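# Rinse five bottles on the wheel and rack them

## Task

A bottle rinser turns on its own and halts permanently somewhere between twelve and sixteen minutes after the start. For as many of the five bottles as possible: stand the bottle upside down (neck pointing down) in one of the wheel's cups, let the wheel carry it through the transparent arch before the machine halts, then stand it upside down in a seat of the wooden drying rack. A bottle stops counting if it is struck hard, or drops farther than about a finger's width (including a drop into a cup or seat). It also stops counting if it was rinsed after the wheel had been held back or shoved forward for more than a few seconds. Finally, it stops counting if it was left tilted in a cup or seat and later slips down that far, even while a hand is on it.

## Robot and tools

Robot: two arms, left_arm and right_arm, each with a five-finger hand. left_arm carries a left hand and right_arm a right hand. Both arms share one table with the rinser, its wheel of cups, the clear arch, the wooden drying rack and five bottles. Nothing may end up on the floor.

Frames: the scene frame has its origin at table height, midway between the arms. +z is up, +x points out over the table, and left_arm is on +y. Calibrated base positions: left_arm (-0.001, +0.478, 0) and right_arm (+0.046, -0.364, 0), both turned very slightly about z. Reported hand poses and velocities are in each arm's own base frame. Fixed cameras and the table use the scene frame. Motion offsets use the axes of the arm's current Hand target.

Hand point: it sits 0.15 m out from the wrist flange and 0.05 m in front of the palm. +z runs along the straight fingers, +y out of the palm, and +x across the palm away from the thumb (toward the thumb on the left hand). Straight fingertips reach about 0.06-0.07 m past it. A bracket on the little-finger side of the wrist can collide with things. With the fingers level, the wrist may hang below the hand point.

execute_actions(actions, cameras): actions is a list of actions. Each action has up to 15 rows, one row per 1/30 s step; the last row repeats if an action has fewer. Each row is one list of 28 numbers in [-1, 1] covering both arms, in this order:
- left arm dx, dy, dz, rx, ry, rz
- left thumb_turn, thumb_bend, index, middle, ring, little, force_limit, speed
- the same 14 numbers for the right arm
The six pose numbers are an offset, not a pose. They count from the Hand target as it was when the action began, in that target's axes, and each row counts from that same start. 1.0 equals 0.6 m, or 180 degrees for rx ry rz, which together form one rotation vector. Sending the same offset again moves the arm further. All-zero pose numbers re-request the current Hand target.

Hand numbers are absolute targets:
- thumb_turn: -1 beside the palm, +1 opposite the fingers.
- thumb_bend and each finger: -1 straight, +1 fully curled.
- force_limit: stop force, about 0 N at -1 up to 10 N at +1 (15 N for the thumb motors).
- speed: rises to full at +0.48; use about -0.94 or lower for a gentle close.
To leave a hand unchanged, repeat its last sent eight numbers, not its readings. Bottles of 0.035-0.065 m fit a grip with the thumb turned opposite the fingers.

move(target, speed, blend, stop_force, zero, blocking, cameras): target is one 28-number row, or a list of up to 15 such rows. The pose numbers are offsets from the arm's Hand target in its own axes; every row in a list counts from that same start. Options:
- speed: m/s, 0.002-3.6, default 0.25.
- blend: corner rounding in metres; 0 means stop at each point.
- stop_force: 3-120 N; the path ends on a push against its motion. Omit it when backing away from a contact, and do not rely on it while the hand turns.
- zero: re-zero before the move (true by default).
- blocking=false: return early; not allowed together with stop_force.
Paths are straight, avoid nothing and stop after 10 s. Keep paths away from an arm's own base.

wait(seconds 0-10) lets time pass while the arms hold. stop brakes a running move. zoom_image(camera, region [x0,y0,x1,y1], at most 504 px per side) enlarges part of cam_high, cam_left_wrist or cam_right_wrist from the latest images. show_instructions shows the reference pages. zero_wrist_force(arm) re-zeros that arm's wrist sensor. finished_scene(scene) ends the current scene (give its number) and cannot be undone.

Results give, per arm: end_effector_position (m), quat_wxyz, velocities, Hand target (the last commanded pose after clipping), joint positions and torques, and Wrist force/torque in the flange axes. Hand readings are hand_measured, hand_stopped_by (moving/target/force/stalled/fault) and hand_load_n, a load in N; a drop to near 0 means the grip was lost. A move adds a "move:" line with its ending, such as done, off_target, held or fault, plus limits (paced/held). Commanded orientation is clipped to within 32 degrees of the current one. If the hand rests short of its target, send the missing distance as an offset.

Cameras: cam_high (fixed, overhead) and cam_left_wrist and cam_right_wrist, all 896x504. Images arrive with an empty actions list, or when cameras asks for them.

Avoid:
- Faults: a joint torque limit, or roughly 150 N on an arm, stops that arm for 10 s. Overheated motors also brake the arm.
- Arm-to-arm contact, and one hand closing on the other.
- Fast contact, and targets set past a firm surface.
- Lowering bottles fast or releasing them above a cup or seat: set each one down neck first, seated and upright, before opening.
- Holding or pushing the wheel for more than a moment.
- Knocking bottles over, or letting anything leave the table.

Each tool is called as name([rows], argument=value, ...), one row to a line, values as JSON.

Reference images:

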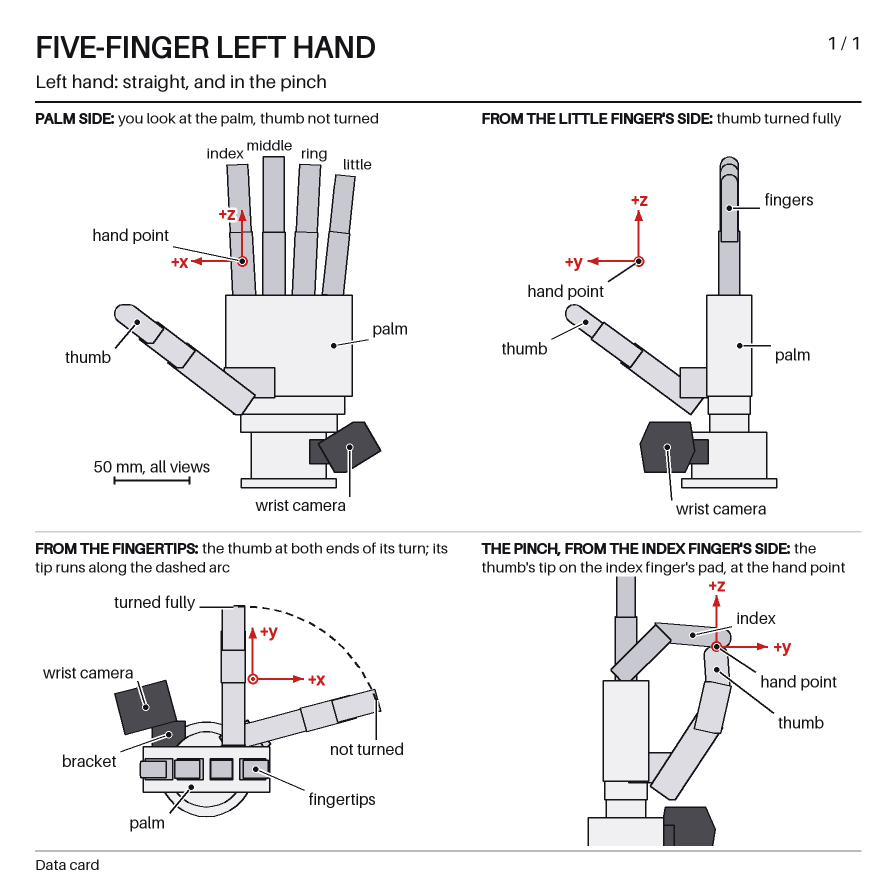

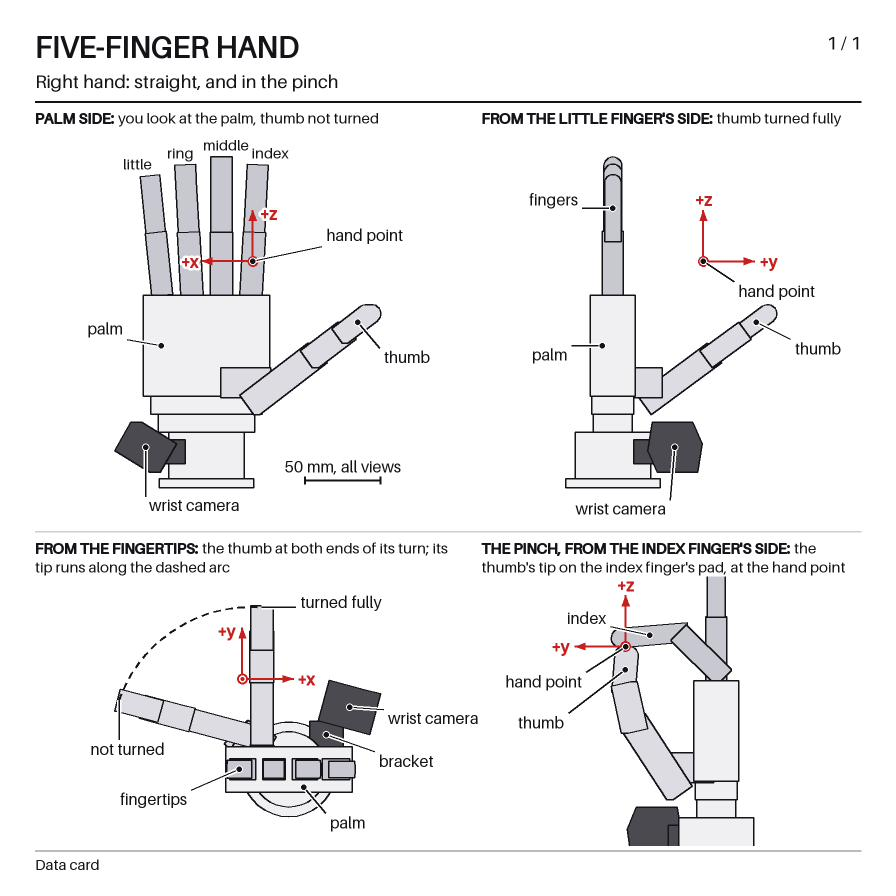

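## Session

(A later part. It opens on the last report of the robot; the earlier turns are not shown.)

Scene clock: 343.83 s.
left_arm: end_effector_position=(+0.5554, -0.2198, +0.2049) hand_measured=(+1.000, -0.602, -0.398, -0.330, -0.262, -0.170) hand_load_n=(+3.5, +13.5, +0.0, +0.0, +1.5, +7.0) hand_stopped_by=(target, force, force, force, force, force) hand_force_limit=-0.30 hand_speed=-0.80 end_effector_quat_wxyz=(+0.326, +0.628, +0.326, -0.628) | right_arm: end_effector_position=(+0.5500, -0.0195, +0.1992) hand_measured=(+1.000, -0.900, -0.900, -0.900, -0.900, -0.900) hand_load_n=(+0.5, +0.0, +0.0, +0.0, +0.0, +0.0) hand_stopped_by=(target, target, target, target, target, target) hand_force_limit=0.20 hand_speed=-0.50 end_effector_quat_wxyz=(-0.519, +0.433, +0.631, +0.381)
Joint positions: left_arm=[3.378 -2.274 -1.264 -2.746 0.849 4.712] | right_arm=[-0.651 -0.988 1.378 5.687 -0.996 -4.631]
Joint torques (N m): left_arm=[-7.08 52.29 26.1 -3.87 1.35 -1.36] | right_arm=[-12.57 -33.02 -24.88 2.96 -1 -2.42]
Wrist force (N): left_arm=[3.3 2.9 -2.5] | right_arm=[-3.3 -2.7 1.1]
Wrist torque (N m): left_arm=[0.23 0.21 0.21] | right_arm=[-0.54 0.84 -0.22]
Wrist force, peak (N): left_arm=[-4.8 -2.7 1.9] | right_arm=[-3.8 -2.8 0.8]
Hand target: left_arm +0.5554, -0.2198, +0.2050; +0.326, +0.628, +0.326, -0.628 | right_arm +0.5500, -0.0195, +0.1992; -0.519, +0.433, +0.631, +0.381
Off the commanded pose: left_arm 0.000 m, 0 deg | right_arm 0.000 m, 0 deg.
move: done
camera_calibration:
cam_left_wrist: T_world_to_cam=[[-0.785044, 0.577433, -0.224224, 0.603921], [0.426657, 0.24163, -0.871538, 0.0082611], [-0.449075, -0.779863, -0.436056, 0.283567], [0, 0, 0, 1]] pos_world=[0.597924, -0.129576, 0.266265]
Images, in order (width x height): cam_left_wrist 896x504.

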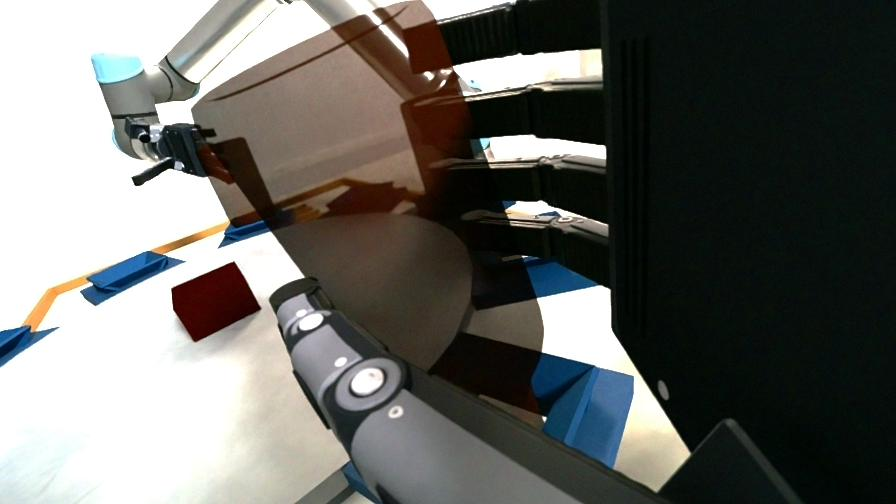

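move(target=[0,0,0,0,0,0,1,0.35,0.3,0.3,0.2,0.2,-0.1,-0.85,0,0,0,0,0,0,1,-0.9,-0.9,-0.9,-0.9,-0.9,0.2,-0.5])

move(target=[-0.375,0,0,0,0,0,1,0.35,0.3,0.3,0.2,0.2,-0.1,-0.85,0,0,0,0,0,0,1,-0.9,-0.9,-0.9,-0.9,-0.9,0.2,-0.5], speed=0.13, cameras=["cam_left_wrist","cam_high"])

Scene clock: 344.73 s.
left_arm: end_effector_position=(+0.5554, -0.2198, +0.2050) hand_measured=(+1.000, -0.604, -0.372, -0.306, -0.262, -0.170) hand_load_n=(+3.5, +16.5, +4.5, +5.0, +0.0, +3.5) hand_stopped_by=(target, force, force, force, force, force) hand_force_limit=-0.10 hand_speed=-0.85 end_effector_quat_wxyz=(+0.326, +0.628, +0.326, -0.628) | right_arm: end_effector_position=(+0.5500, -0.0195, +0.1992) hand_measured=(+1.000, -0.900, -0.900, -0.900, -0.900, -0.900) hand_load_n=(+0.0, +0.0, +0.0, +0.0, +0.0, +0.0) hand_stopped_by=(target, target, target, target, target, target) hand_force_limit=0.20 hand_speed=-0.50 end_effector_quat_wxyz=(-0.519, +0.433, +0.631, +0.381)
Joint positions: left_arm=[3.378 -2.274 -1.263 -2.746 0.85 4.712] | right_arm=[-0.651 -0.988 1.378 5.687 -0.996 -4.631]
Joint torques (N m): left_arm=[-9.48 51.92 25.94 -0.36 1.82 2.24] | right_arm=[-12.33 -33.63 -24.78 3.12 -1.08 -2.05]
Wrist force (N): left_arm=[2.0 0.7 -0.4] | right_arm=[-3.1 -2.7 1.0]
Wrist torque (N m): left_arm=[0.17 -0.01 0.04] | right_arm=[-0.54 0.82 -0.22]
Wrist force, peak (N): left_arm=[4.0 2.6 -2.8] | right_arm=[-3.4 -2.9 1.1]
Hand target: left_arm +0.5554, -0.2198, +0.2050; +0.326, +0.628, +0.326, -0.628 | right_arm +0.5500, -0.0195, +0.1992; -0.519, +0.433, +0.631, +0.381
Off the commanded pose: left_arm 0.000 m, 0 deg | right_arm 0.000 m, 0 deg.
move: done

Scene clock: 347.13 s.
left_arm: end_effector_position=(+0.5554, -0.2198, +0.4300) hand_measured=(+1.000, -0.604, -0.372, -0.306, -0.262, -0.170) hand_load_n=(+10.5, +14.5, +0.5, +3.5, +0.0, +8.5) hand_stopped_by=(target, force, force, force, force, force) hand_force_limit=-0.10 hand_speed=-0.85 end_effector_quat_wxyz=(+0.326, +0.628, +0.326, -0.628) | right_arm: end_effector_position=(+0.5500, -0.0195, +0.1992) hand_measured=(+1.000, -0.900, -0.900, -0.900, -0.900, -0.900) hand_load_n=(+0.0, +0.0, +0.0, +0.0, +0.0, +0.0) hand_stopped_by=(target, target, target, target, target, target) hand_force_limit=0.20 hand_speed=-0.50 end_effector_quat_wxyz=(-0.519, +0.433, +0.631, +0.381)
Joint positions: left_arm=[3.378 -2.194 -0.812 -3.277 0.849 4.712] | right_arm=[-0.651 -0.988 1.378 5.687 -0.996 -4.631]
Joint torques (N m): left_arm=[-10.18 39.21 29.5 -2.84 2.14 2.91] | right_arm=[-10.76 -33.62 -25.23 2.99 -0.95 -2.19]
Wrist force (N): left_arm=[1.8 0.7 -0.2] | right_arm=[-3.5 -2.7 1.1]
Wrist torque (N m): left_arm=[0.16 0.02 -0.11] | right_arm=[-0.53 0.87 -0.24]
Wrist force, peak (N): left_arm=[4.9 3.5 -3.1] | right_arm=[-3.6 -2.7 1.4]
Hand target: left_arm +0.5554, -0.2198, +0.4300; +0.326, +0.628, +0.326, -0.628 | right_arm +0.5500, -0.0195, +0.1992; -0.519, +0.433, +0.631, +0.381
Off the commanded pose: left_arm 0.000 m, 0 deg | right_arm 0.000 m, 0 deg.
move: done
camera_calibration:
cam_left_wrist: T_world_to_cam=[[-0.784959, 0.577553, -0.224216, 0.654433], [0.426694, 0.241581, -0.871533, 0.204371], [-0.44919, -0.779789, -0.43607, 0.381854], [0, 0, 0, 1]] pos_world=[0.598024, -0.129576, 0.491365]
Images, in order (width x height): cam_high 896x504, cam_left_wrist 896x504.

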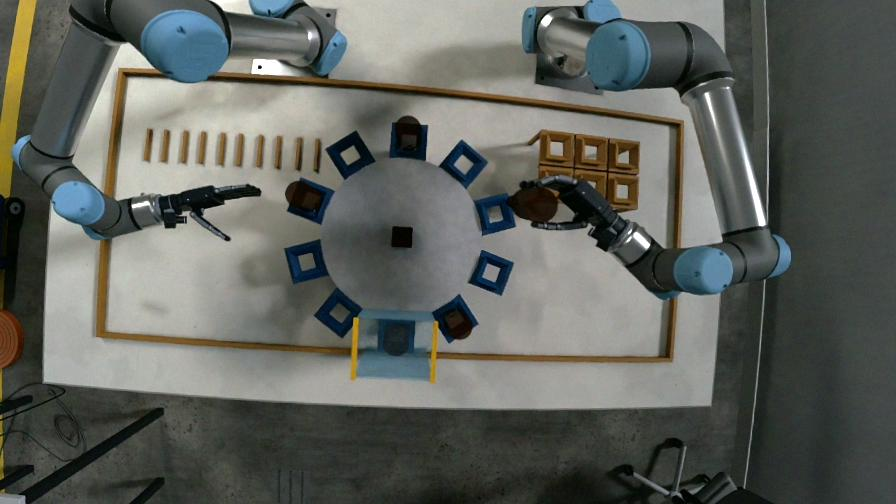

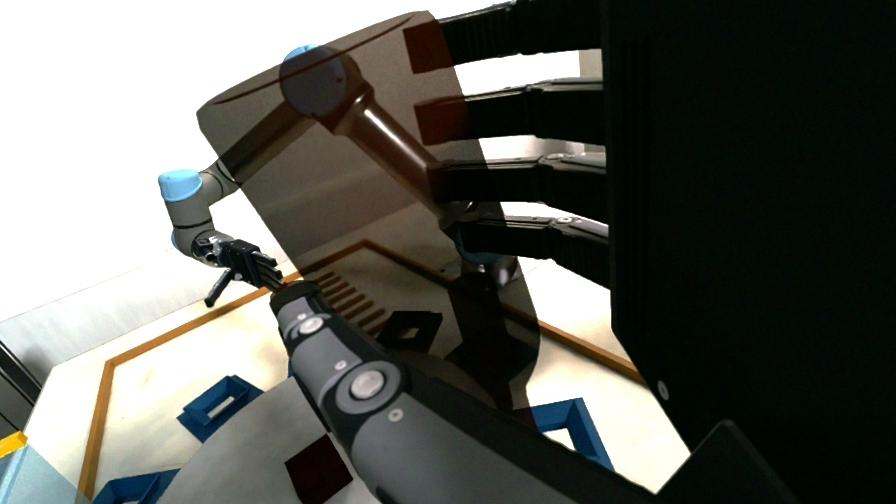

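zoom_image(camera="cam_left_wrist", region=[150, 0, 650, 450])

zoom_image(camera="cam_high", region=[470, 120, 650, 260])

Scaled by 1.008 from the camera's 896x504 image, which has a finer 1280x720 frame.

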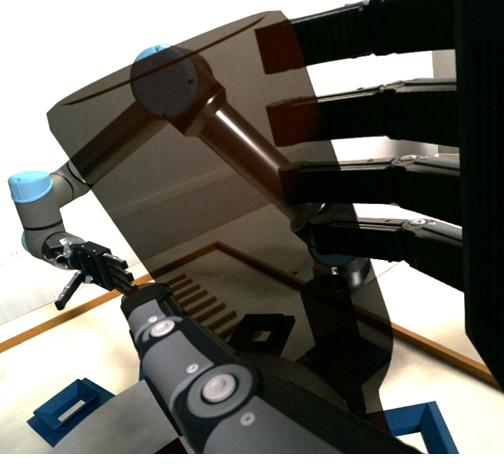

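Scaled by 2.800 from the camera's 896x504 image, which has a finer 1280x720 frame.

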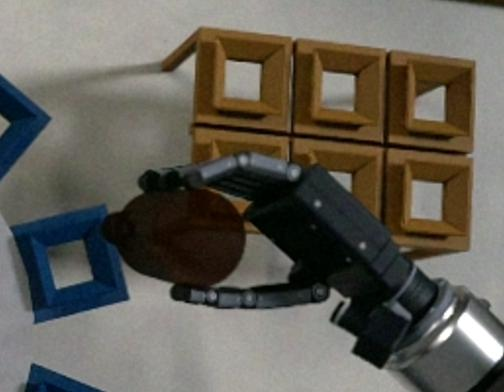

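move(target=[0,0,0,0,-0.0128,0.0422,1,0.35,0.3,0.3,0.2,0.2,-0.1,-0.85,0,0,0,0,0,0,1,-0.9,-0.9,-0.9,-0.9,-0.9,0.2,-0.5], speed=0.2, cameras=["cam_left_wrist"])

zoom_image(camera="cam_left_wrist", region=[150, 0, 650, 450])

Scene clock: 349.30 s.
left_arm: end_effector_position=(+0.5554, -0.2198, +0.4300) hand_measured=(+1.000, -0.604, -0.372, -0.306, -0.262, -0.170) hand_load_n=(+10.5, +14.5, +0.5, +3.5, +0.5, +8.5) hand_stopped_by=(target, force, force, force, force, force) hand_force_limit=-0.10 hand_speed=-0.85 end_effector_quat_wxyz=(+0.373, +0.635, +0.277, -0.617) | right_arm: end_effector_position=(+0.5500, -0.0195, +0.1992) hand_measured=(+1.000, -0.900, -0.900, -0.900, -0.900, -0.900) hand_load_n=(+0.5, +0.0, +0.0, +0.0, +0.0, +0.0) hand_stopped_by=(target, target, target, target, target, target) hand_force_limit=0.20 hand_speed=-0.50 end_effector_quat_wxyz=(-0.519, +0.433, +0.631, +0.381)
Joint positions: left_arm=[3.382 -2.198 -0.852 -3.285 0.857 4.879] | right_arm=[-0.651 -0.988 1.378 5.687 -0.996 -4.631]
Joint torques (N m): left_arm=[11.46 37.54 11.32 -2.97 2.26 3.09] | right_arm=[-11.36 -33.14 -25.7 2.84 -0.81 -2.21]
Wrist force (N): left_arm=[1.9 0.4 -0.4] | right_arm=[-3.2 -3.0 1.0]
Wrist torque (N m): left_arm=[0.16 -0.03 -0.09] | right_arm=[-0.58 0.83 -0.23]
Wrist force, peak (N): left_arm=[2.5 0.4 -0.5] | right_arm=[-3.7 -2.8 1.1]
Hand target: left_arm +0.5554, -0.2198, +0.4300; +0.373, +0.635, +0.277, -0.617 | right_arm +0.5500, -0.0195, +0.1992; -0.519, +0.433, +0.631, +0.381
Off the commanded pose: left_arm 0.000 m, 0 deg | right_arm 0.000 m, 0 deg.
move: done
camera_calibration:
cam_left_wrist: T_world_to_cam=[[-0.760348, 0.546147, -0.351559, 0.688585], [0.500354, 0.147394, -0.853183, 0.134874], [-0.414146, -0.82462, -0.385337, 0.330632], [0, 0, 0, 1]] pos_world=[0.593009, -0.123302, 0.484555]
Images, in order (width x height): cam_left_wrist 896x504.

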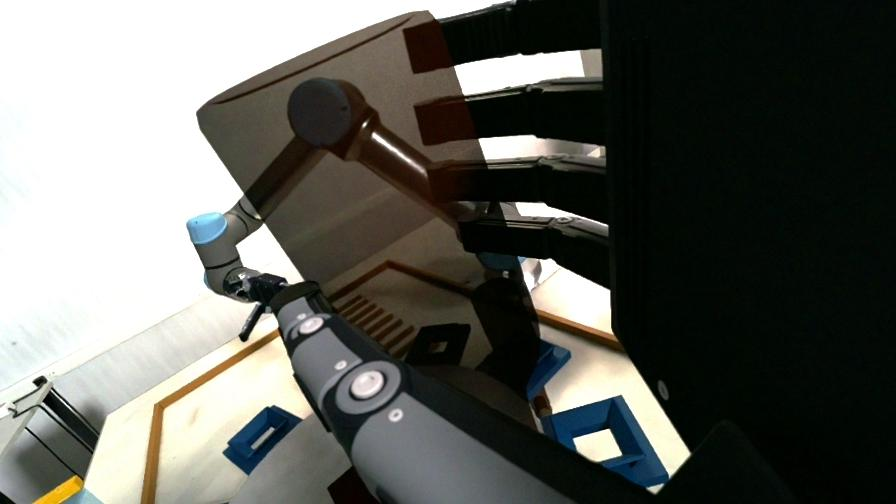

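Scaled by 1.008 from the camera's 896x504 image, which has a finer 1280x720 frame.

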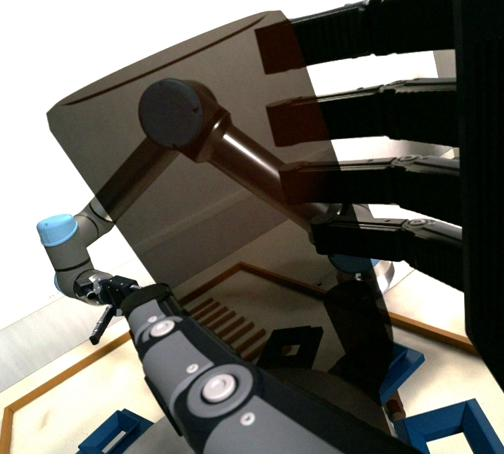

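move(target=[-0.0442,-0.2958,-0.1187,-0.1926,0.0257,0.0077,1,0.35,0.3,0.3,0.2,0.2,-0.1,-0.85,0,0,0,0,0,0,1,-0.9,-0.9,-0.9,-0.9,-0.9,0.2,-0.5], speed=0.18, cameras=["cam_left_wrist","cam_high"])

zoom_image(camera="cam_high", region=[470, 120, 650, 260])

Scene clock: 353.37 s.
left_arm: end_effector_position=(+0.4502, -0.0581, +0.4300) hand_measured=(+1.000, -0.604, -0.372, -0.306, -0.262, -0.170) hand_load_n=(+10.5, +14.5, +0.5, +3.5, +0.5, +8.5) hand_stopped_by=(target, force, force, force, force, force) hand_force_limit=-0.10 hand_speed=-0.85 end_effector_quat_wxyz=(+0.541, +0.522, +0.455, -0.476) | right_arm: end_effector_position=(+0.5500, -0.0195, +0.1992) hand_measured=(+1.000, -0.900, -0.900, -0.900, -0.900, -0.900) hand_load_n=(+0.0, +0.0, +0.0, +0.0, +0.0, +0.0) hand_stopped_by=(target, target, target, target, target, target) hand_force_limit=0.20 hand_speed=-0.50 end_effector_quat_wxyz=(-0.519, +0.433, +0.631, +0.381)
Joint positions: left_arm=[3.917 -1.637 -1.618 -3.085 0.781 4.885] | right_arm=[-0.651 -0.988 1.378 5.687 -0.996 -4.631]
Joint torques (N m): left_arm=[12.63 27.17 10.41 -0.02 2.45 -2.41] | right_arm=[-12.18 -33.62 -25.33 3.15 -0.75 -2.21]
Wrist force (N): left_arm=[1.9 0.3 -0.3] | right_arm=[-3.3 -2.7 1.3]
Wrist torque (N m): left_arm=[0.12 -0.02 0.04] | right_arm=[-0.55 0.84 -0.23]
Wrist force, peak (N): left_arm=[2.5 1.4 -0.4] | right_arm=[-3.8 -2.7 1.1]
Hand target: left_arm +0.4502, -0.0580, +0.4300; +0.541, +0.522, +0.455, -0.476 | right_arm +0.5500, -0.0195, +0.1992; -0.519, +0.433, +0.631, +0.381
Off the commanded pose: left_arm 0.000 m, 0 deg | right_arm 0.000 m, 0 deg.
move: done
camera_calibration:
cam_left_wrist: T_world_to_cam=[[-0.936087, 0.0113862, -0.351583, 0.568395], [0.325381, 0.407821, -0.853117, 0.257604], [0.133669, -0.912991, -0.385461, 0.168762], [0, 0, 0, 1]] pos_world=[0.42569, 0.0425503, 0.484655]
Images, in order (width x height): cam_high 896x504, cam_left_wrist 896x504.

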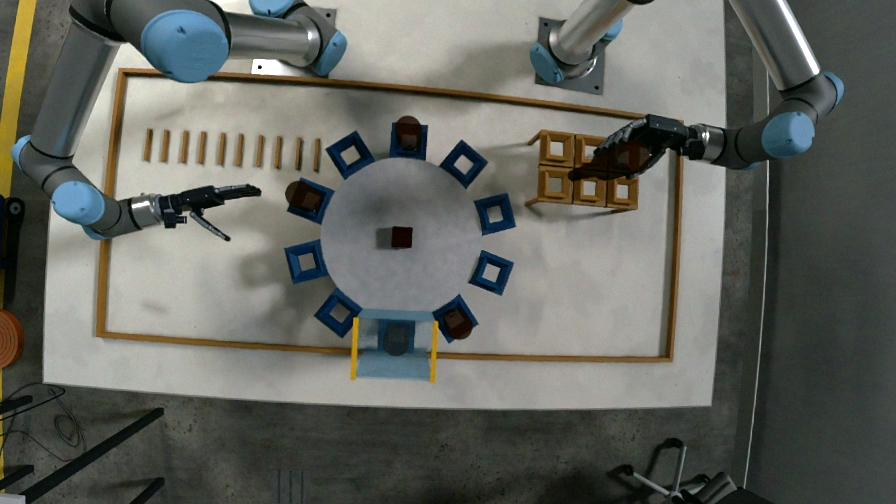

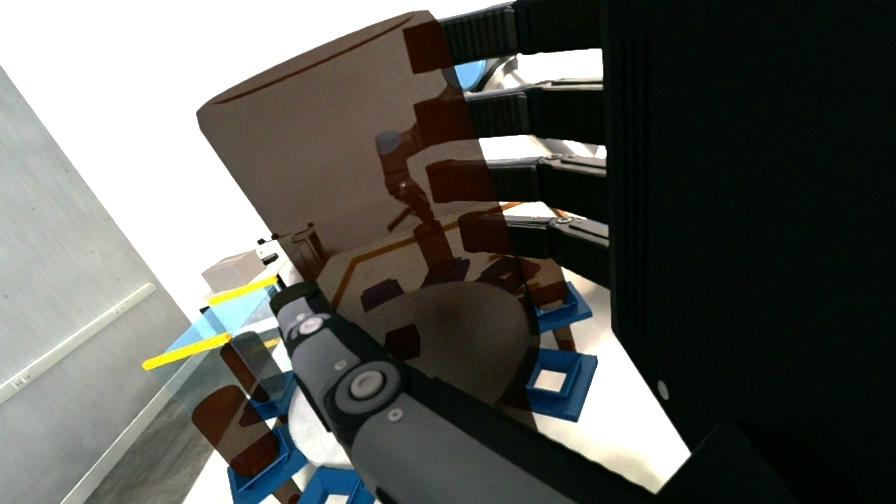

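Scaled by 2.800 from the camera's 896x504 image, which has a finer 1280x720 frame.

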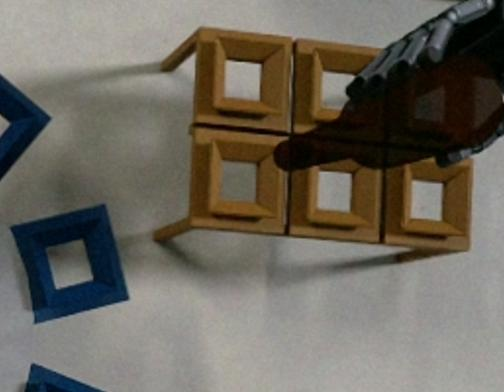

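zoom_image(camera="cam_high", region=[550, 90, 710, 220])

zoom_image(camera="cam_left_wrist", region=[150, 0, 650, 450])

Scaled by 3.150 from the camera's 896x504 image, which has a finer 1280x720 frame.

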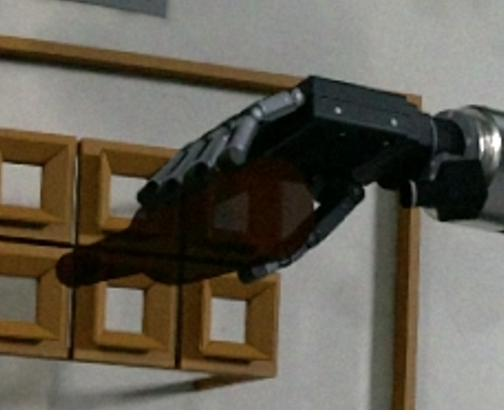

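Scaled by 1.008 from the camera's 896x504 image, which has a finer 1280x720 frame.

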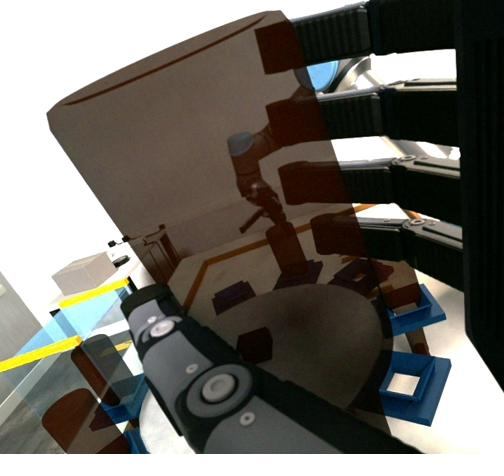

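move(target=[0.1896,-0.0252,-0.0079,0,0,0,1,0.35,0.3,0.3,0.2,0.2,-0.1,-0.85,0,0,0,0,0,0,1,-0.9,-0.9,-0.9,-0.9,-0.9,0.2,-0.5], speed=0.12, cameras=["cam_left_wrist","cam_high"])

zoom_image(camera="cam_high", region=[530, 110, 690, 230])

Scene clock: 358.97 s.
left_arm: end_effector_position=(+0.4501, -0.0578, +0.3153) hand_measured=(+1.000, -0.604, -0.372, -0.306, -0.262, -0.170) hand_load_n=(+10.5, +14.5, +0.5, +3.5, +0.5, +8.5) hand_stopped_by=(target, force, force, force, force, force) hand_force_limit=-0.10 hand_speed=-0.85 end_effector_quat_wxyz=(+0.541, +0.522, +0.455, -0.476) | right_arm: end_effector_position=(+0.5500, -0.0195, +0.1992) hand_measured=(+1.000, -0.900, -0.900, -0.900, -0.900, -0.900) hand_load_n=(+0.0, +0.0, +0.0, +0.0, +0.0, +0.0) hand_stopped_by=(target, target, target, target, target, target) hand_force_limit=0.20 hand_speed=-0.50 end_effector_quat_wxyz=(-0.519, +0.433, +0.631, +0.381)
Joint positions: left_arm=[3.917 -1.708 -1.843 -2.789 0.781 4.885] | right_arm=[-0.651 -0.988 1.378 5.687 -0.996 -4.631]
Joint torques (N m): left_arm=[11.4 16.37 7.99 0.19 -1.83 -2.14] | right_arm=[-12.59 -33.26 -23.91 2.98 -1.15 -2.35]
Wrist force (N): left_arm=[2.0 0.2 -0.5] | right_arm=[-3.5 -2.4 1.0]
Wrist torque (N m): left_arm=[0.12 -0.02 0.05] | right_arm=[-0.49 0.86 -0.23]
Wrist force, peak (N): left_arm=[2.8 0.0 -0.5] | right_arm=[-3.5 -3.2 1.2]
Hand target: left_arm +0.4502, -0.0578, +0.3152; +0.541, +0.522, +0.455, -0.476 | right_arm +0.5500, -0.0195, +0.1992; -0.519, +0.433, +0.631, +0.381
Off the commanded pose: left_arm 0.000 m, 0 deg | right_arm 0.000 m, 0 deg.
move: done
camera_calibration:
cam_left_wrist: T_world_to_cam=[[-0.936087, 0.0113862, -0.351583, 0.527936], [0.325381, 0.407821, -0.853117, 0.159576], [0.133669, -0.912991, -0.385461, 0.124799], [0, 0, 0, 1]] pos_world=[0.42559, 0.0428503, 0.369855]
Images, in order (width x height): cam_high 896x504, cam_left_wrist 896x504.

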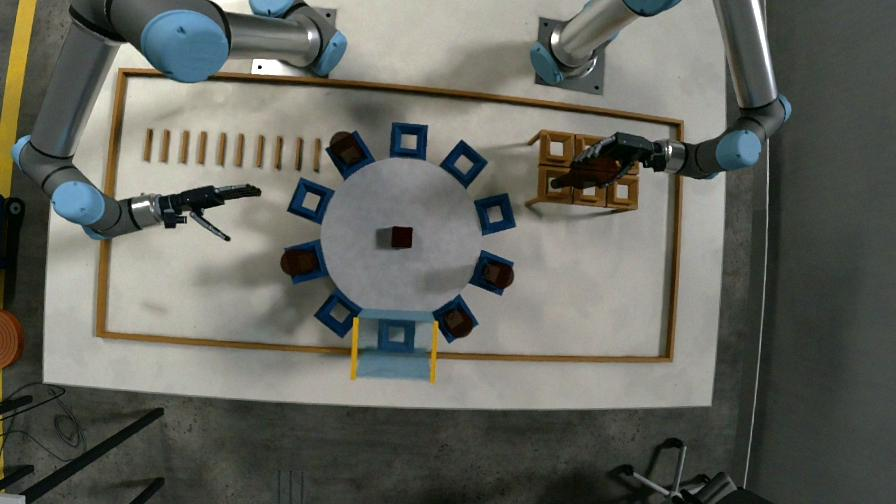

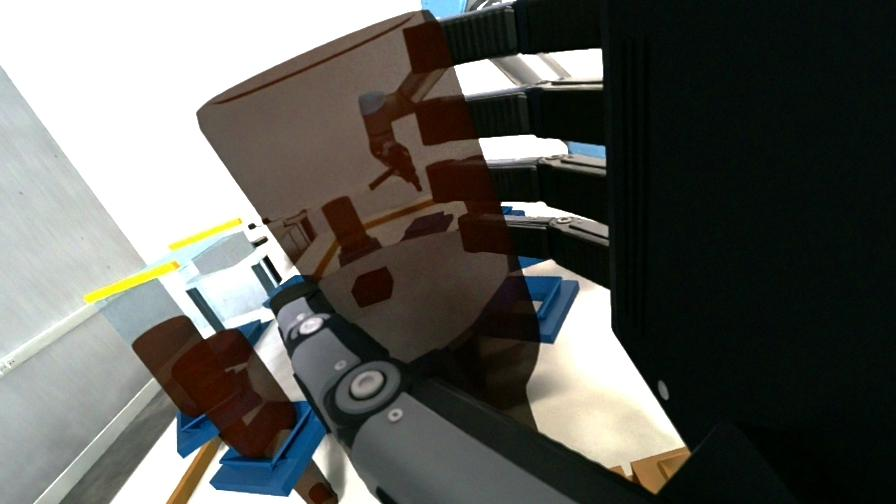

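Scaled by 3.150 from the camera's 896x504 image, which has a finer 1280x720 frame.

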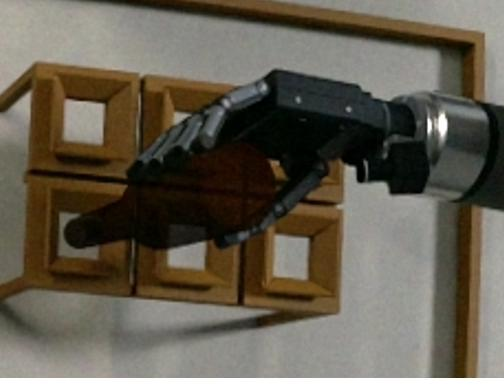

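move([
  [-0.0012,-0.0033,-0.0183,0,0,0,1,0.35,0.3,0.3,0.2,0.2,-0.1,-0.85,0,0,0,0,0,0,1,-0.9,-0.9,-0.9,-0.9,-0.9,0.2,-0.5],
  [0.2135,-0.0319,-0.0272,0,0,0,1,0.35,0.3,0.3,0.2,0.2,-0.1,-0.85,0,0,0,0,0,0,1,-0.9,-0.9,-0.9,-0.9,-0.9,0.2,-0.5],
], speed=0.06, stop_force=5, cameras=["cam_left_wrist","cam_high"])

zoom_image(camera="cam_high", region=[530, 110, 690, 230])

Scene clock: 364.53 s.
left_arm: end_effector_position=(+0.4481, -0.0467, +0.1862) hand_measured=(+1.000, -0.604, -0.372, -0.306, -0.262, -0.170) hand_load_n=(+12.5, +13.0, +6.5, +6.5, +0.0, +4.0) hand_stopped_by=(target, force, force, force, force, force) hand_force_limit=-0.10 hand_speed=-0.85 end_effector_quat_wxyz=(+0.541, +0.522, +0.455, -0.476) | right_arm: end_effector_position=(+0.5500, -0.0195, +0.1992) hand_measured=(+1.000, -0.900, -0.900, -0.900, -0.900, -0.900) hand_load_n=(+0.0, +0.0, +0.0, +0.0, +0.0, +0.0) hand_stopped_by=(target, target, target, target, target, target) hand_force_limit=0.20 hand_speed=-0.50 end_effector_quat_wxyz=(-0.519, +0.433, +0.631, +0.381)
Joint positions: left_arm=[3.94 -1.892 -2 -2.447 0.804 4.883] | right_arm=[-0.651 -0.988 1.378 5.687 -0.996 -4.631]
Joint torques (N m): left_arm=[10.85 34.01 24.39 -1.48 -0.13 -1.79] | right_arm=[-11.39 -33.69 -24.94 3.04 -0.83 -2.21]
Wrist force (N): left_arm=[0.0 -3.7 6.0] | right_arm=[-3.3 -2.5 1.3]
Wrist torque (N m): left_arm=[0.03 -0.44 -0.15] | right_arm=[-0.52 0.82 -0.22]
Wrist force, peak (N): left_arm=[-6.0 -3.4 8.0] | right_arm=[-3.9 -2.6 1.1]
Hand target: left_arm +0.4481, -0.0467, +0.1862; +0.541, +0.522, +0.455, -0.476 (not the last commanded pose) | right_arm +0.5500, -0.0195, +0.1992; -0.519, +0.433, +0.631, +0.381
Off the commanded pose: left_arm 0.001 m, 0 deg | right_arm 0.000 m, 0 deg.
move: contact (left_arm); path passed 1 of 2 targets
camera_calibration:
cam_left_wrist: T_world_to_cam=[[-0.936124, 0.0113014, -0.351488, 0.480452], [0.325278, 0.407708, -0.853211, 0.0456669], [0.133662, -0.913043, -0.385341, 0.0854277], [0, 0, 0, 1]] pos_world=[0.42349, 0.0539506, 0.240755]
Images, in order (width x height): cam_high 896x504, cam_left_wrist 896x504.

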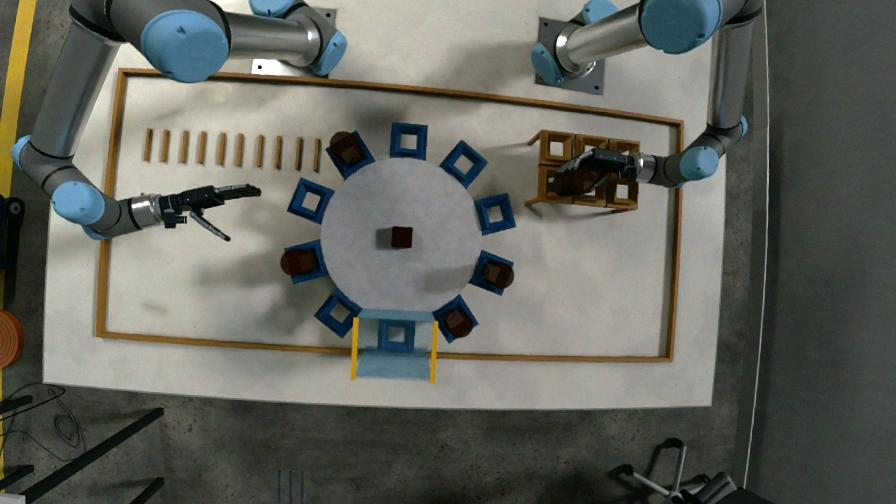

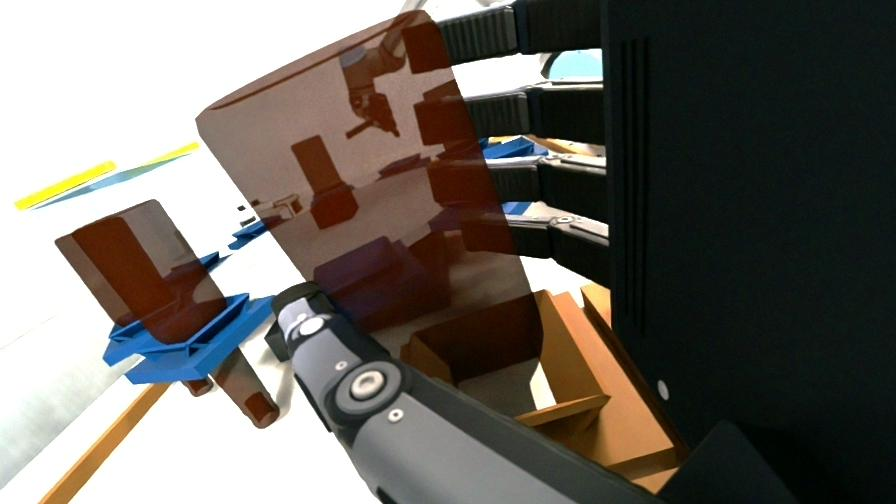

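Scaled by 3.150 from the camera's 896x504 image, which has a finer 1280x720 frame.

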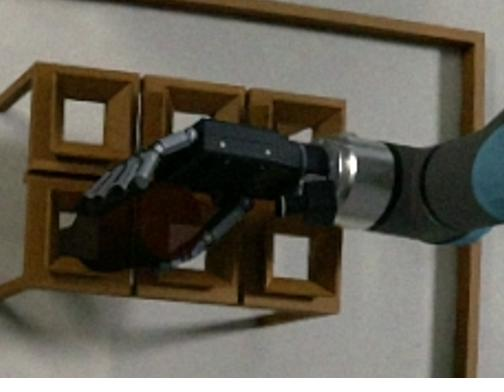

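zoom_image(camera="cam_high", region=[540, 145, 620, 205])

zoom_image(camera="cam_left_wrist", region=[150, 0, 650, 450])

Scaled by 6.300 from the camera's 896x504 image, which has a finer 1280x720 frame.

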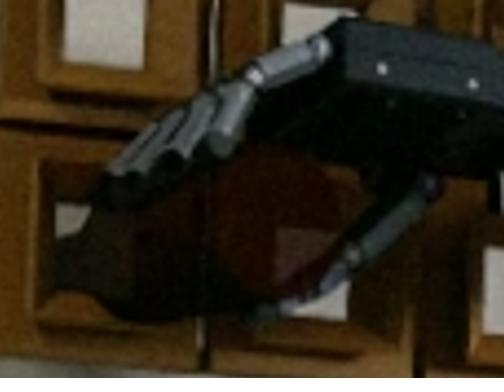

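Scaled by 1.008 from the camera's 896x504 image, which has a finer 1280x720 frame.

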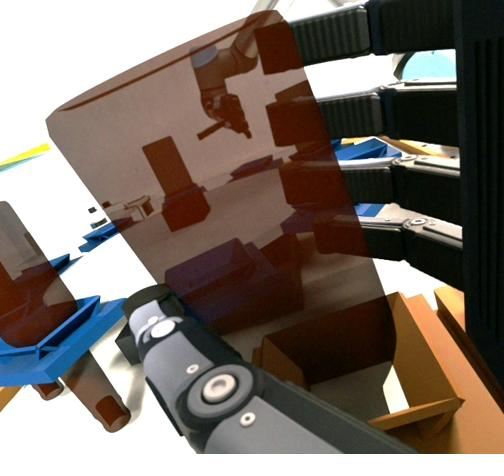

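move(target=[-0.0009,-0.0116,0.0166,0,0,0,1,0.35,0.3,0.3,0.2,0.2,-0.1,-0.85,0,0,0,0,0,0,1,-0.9,-0.9,-0.9,-0.9,-0.9,0.2,-0.5], speed=0.03, cameras=["cam_left_wrist","cam_high"])

zoom_image(camera="cam_high", region=[540, 145, 620, 205])

Scene clock: 374.27 s.
left_arm: end_effector_position=(+0.4411, -0.0565, +0.1862) hand_measured=(+1.000, -0.604, -0.372, -0.306, -0.262, -0.170) hand_load_n=(+5.5, +15.5, +1.0, +3.5, +0.0, +7.5) hand_stopped_by=(target, force, force, force, force, force) hand_force_limit=-0.10 hand_speed=-0.85 end_effector_quat_wxyz=(+0.541, +0.522, +0.455, -0.476) | right_arm: end_effector_position=(+0.5500, -0.0195, +0.1992) hand_measured=(+1.000, -0.900, -0.900, -0.900, -0.900, -0.900) hand_load_n=(+0.5, +0.0, +0.0, +0.0, +0.0, +0.0) hand_stopped_by=(target, target, target, target, target, target) hand_force_limit=0.20 hand_speed=-0.50 end_effector_quat_wxyz=(-0.519, +0.433, +0.631, +0.381)
Joint positions: left_arm=[3.935 -1.871 -2.031 -2.437 0.799 4.883] | right_arm=[-0.651 -0.988 1.378 5.687 -0.996 -4.631]
Joint torques (N m): left_arm=[-11.63 34.52 4.29 -0.2 -2.31 2.83] | right_arm=[-11.16 -35.33 -24.63 3.15 -0.37 -2.24]
Wrist force (N): left_arm=[2.0 0.6 -2.2] | right_arm=[-3.3 -2.7 0.9]
Wrist torque (N m): left_arm=[0.12 0.10 0.00] | right_arm=[-0.52 0.84 -0.22]
Wrist force, peak (N): left_arm=[0.0 -3.9 6.3] | right_arm=[-3.8 -2.8 1.2]
Hand target: left_arm +0.4411, -0.0566, +0.1862; +0.541, +0.522, +0.455, -0.476 | right_arm +0.5500, -0.0195, +0.1992; -0.519, +0.433, +0.631, +0.381
Off the commanded pose: left_arm 0.000 m, 0 deg | right_arm 0.000 m, 0 deg.
move: done
camera_calibration:
cam_left_wrist: T_world_to_cam=[[-0.936113, 0.0113152, -0.351517, 0.474106], [0.32531, 0.407707, -0.853199, 0.0519314], [0.133662, -0.913043, -0.385341, 0.0773108], [0, 0, 0, 1]] pos_world=[0.41659, 0.0440506, 0.240755]
Images, in order (width x height): cam_high 896x504, cam_left_wrist 896x504.

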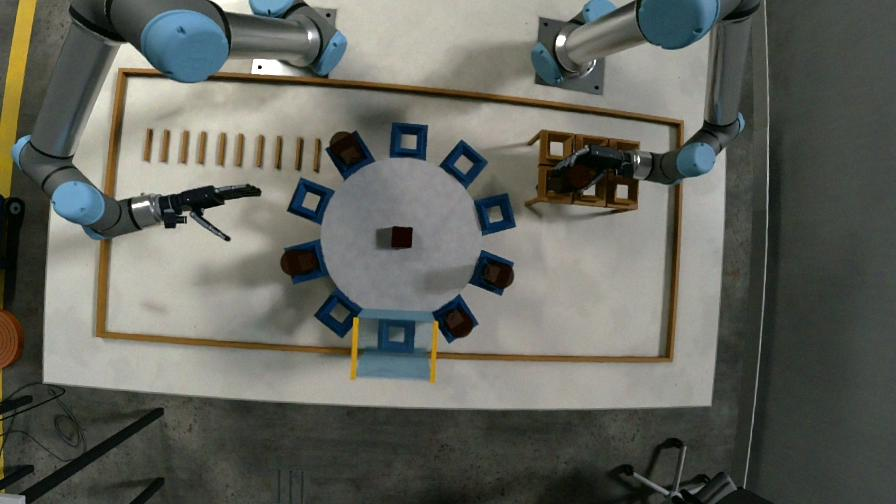

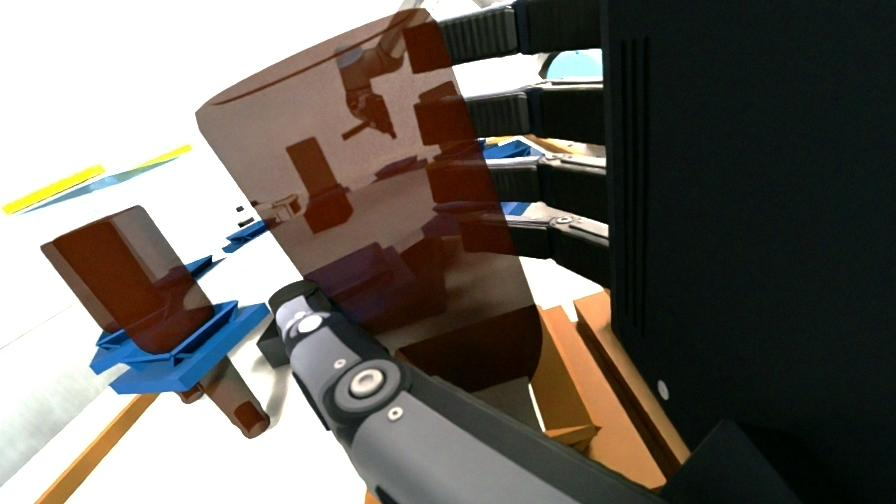

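Scaled by 6.300 from the camera's 896x504 image, which has a finer 1280x720 frame.

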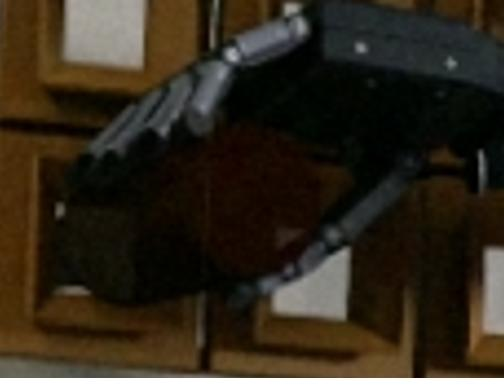

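move(target=[0.0330,-0.0044,-0.0064,0,0,0,1,0.35,0.3,0.3,0.2,0.2,-0.1,-0.85,0,0,0,0,0,0,1,-0.9,-0.9,-0.9,-0.9,-0.9,0.2,-0.5], speed=0.04, stop_force=4, cameras=["cam_high"])

zoom_image(camera="cam_high", region=[540, 145, 620, 205])

Scene clock: 376.17 s.
left_arm: end_effector_position=(+0.4410, -0.0550, +0.1751) hand_measured=(+1.000, -0.604, -0.372, -0.306, -0.262, -0.170) hand_load_n=(+5.0, +15.5, +2.5, +4.0, +0.0, +6.0) hand_stopped_by=(target, force, force, force, force, force) hand_force_limit=-0.10 hand_speed=-0.85 end_effector_quat_wxyz=(+0.541, +0.522, +0.455, -0.476) | right_arm: end_effector_position=(+0.5500, -0.0195, +0.1992) hand_measured=(+1.000, -0.900, -0.900, -0.900, -0.900, -0.900) hand_load_n=(+0.5, +0.0, +0.0, +0.0, +0.0, +0.0) hand_stopped_by=(target, target, target, target, target, target) hand_force_limit=0.20 hand_speed=-0.50 end_effector_quat_wxyz=(-0.519, +0.433, +0.631, +0.381)
Joint positions: left_arm=[3.938 -1.892 -2.038 -2.408 0.802 4.883] | right_arm=[-0.651 -0.988 1.378 5.687 -0.996 -4.631]
Joint torques (N m): left_arm=[-10.97 32.59 21.38 -3.25 -2.47 2.41] | right_arm=[-12.01 -33.38 -22.59 3.03 -0.67 -2.22]
Wrist force (N): left_arm=[2.4 -0.2 -1.3] | right_arm=[-3.4 -2.7 0.9]
Wrist torque (N m): left_arm=[0.05 0.04 -0.01] | right_arm=[-0.53 0.85 -0.22]
Wrist force, peak (N): left_arm=[-10.5 1.3 5.8] | right_arm=[-3.7 -2.8 1.2]
Hand target: left_arm +0.4410, -0.0550, +0.1751; +0.541, +0.522, +0.455, -0.476 (not the last commanded pose) | right_arm +0.5500, -0.0195, +0.1992; -0.519, +0.433, +0.631, +0.381
Off the commanded pose: left_arm 0.009 m, 0 deg | right_arm 0.000 m, 0 deg.
move: contact (left_arm)
Images, in order (width x height): cam_high 896x504.

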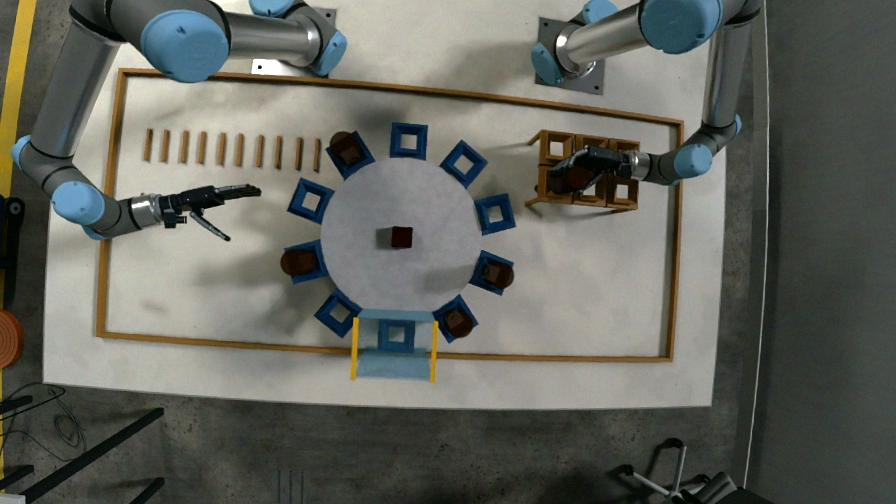

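Scaled by 6.300 from the camera's 896x504 image, which has a finer 1280x720 frame.

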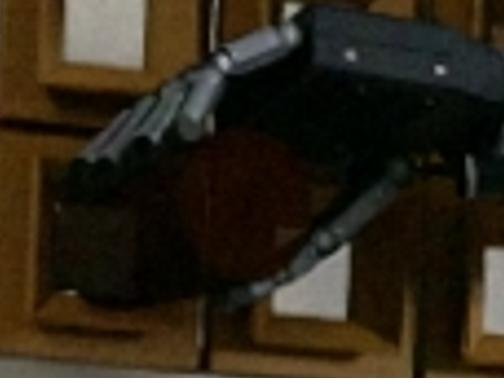

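move(target=[0.0165,-0.0022,-0.0007,0,0,0,1,0.35,0.3,0.3,0.2,0.2,-0.1,-0.85,0,0,0,0,0,0,1,-0.9,-0.9,-0.9,-0.9,-0.9,0.2,-0.5], speed=0.01, stop_force=4, cameras=["cam_left_wrist"])

zoom_image(camera="cam_left_wrist", region=[150, 0, 650, 450])

Scene clock: 377.77 s.
left_arm: end_effector_position=(+0.4411, -0.0549, +0.1742) hand_measured=(+1.000, -0.604, -0.372, -0.306, -0.262, -0.170) hand_load_n=(+4.5, +16.0, +2.5, +4.5, +0.0, +6.0) hand_stopped_by=(target, force, force, force, force, force) hand_force_limit=-0.10 hand_speed=-0.85 end_effector_quat_wxyz=(+0.541, +0.523, +0.455, -0.476) | right_arm: end_effector_position=(+0.5500, -0.0195, +0.1992) hand_measured=(+1.000, -0.900, -0.900, -0.900, -0.900, -0.900) hand_load_n=(+0.0, +0.0, +0.0, +0.0, +0.0, +0.0) hand_stopped_by=(target, target, target, target, target, target) hand_force_limit=0.20 hand_speed=-0.50 end_effector_quat_wxyz=(-0.519, +0.433, +0.631, +0.381)
Joint positions: left_arm=[3.938 -1.894 -2.039 -2.405 0.802 4.883] | right_arm=[-0.651 -0.988 1.378 5.687 -0.996 -4.631]
Joint torques (N m): left_arm=[-6.6 31.42 21.12 -2.51 -2.31 1.32] | right_arm=[-13.06 -34.18 -25.03 3.12 -0.43 -2.37]
Wrist force (N): left_arm=[-0.5 0.8 0.5] | right_arm=[-3.3 -2.5 1.2]
Wrist torque (N m): left_arm=[0.12 0.04 -0.04] | right_arm=[-0.51 0.84 -0.22]
Wrist force, peak (N): left_arm=[-5.3 1.3 2.2] | right_arm=[-3.6 -2.9 1.2]
Hand target: left_arm +0.4411, -0.0549, +0.1742; +0.541, +0.523, +0.455, -0.476 (not the last commanded pose) | right_arm +0.5500, -0.0195, +0.1992; -0.519, +0.433, +0.631, +0.381
Off the commanded pose: left_arm 0.009 m, 0 deg | right_arm 0.000 m, 0 deg.
move: contact (left_arm)
camera_calibration:
cam_left_wrist: T_world_to_cam=[[-0.936003, 0.0113905, -0.351809, 0.469793], [0.325584, 0.407848, -0.853027, 0.0409137], [0.133768, -0.912979, -0.385456, 0.0741397], [0, 0, 0, 1]] pos_world=[0.416489, 0.0456502, 0.228755]
Images, in order (width x height): cam_left_wrist 896x504.

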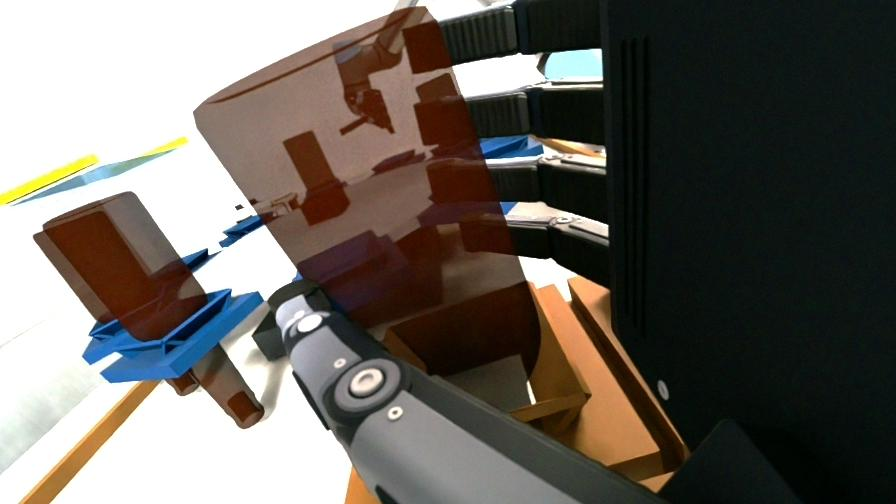

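Scaled by 1.008 from the camera's 896x504 image, which has a finer 1280x720 frame.

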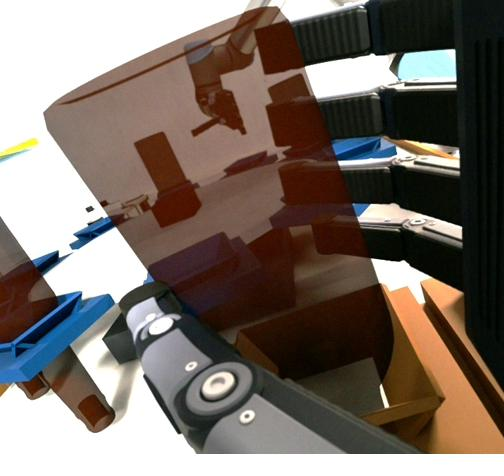

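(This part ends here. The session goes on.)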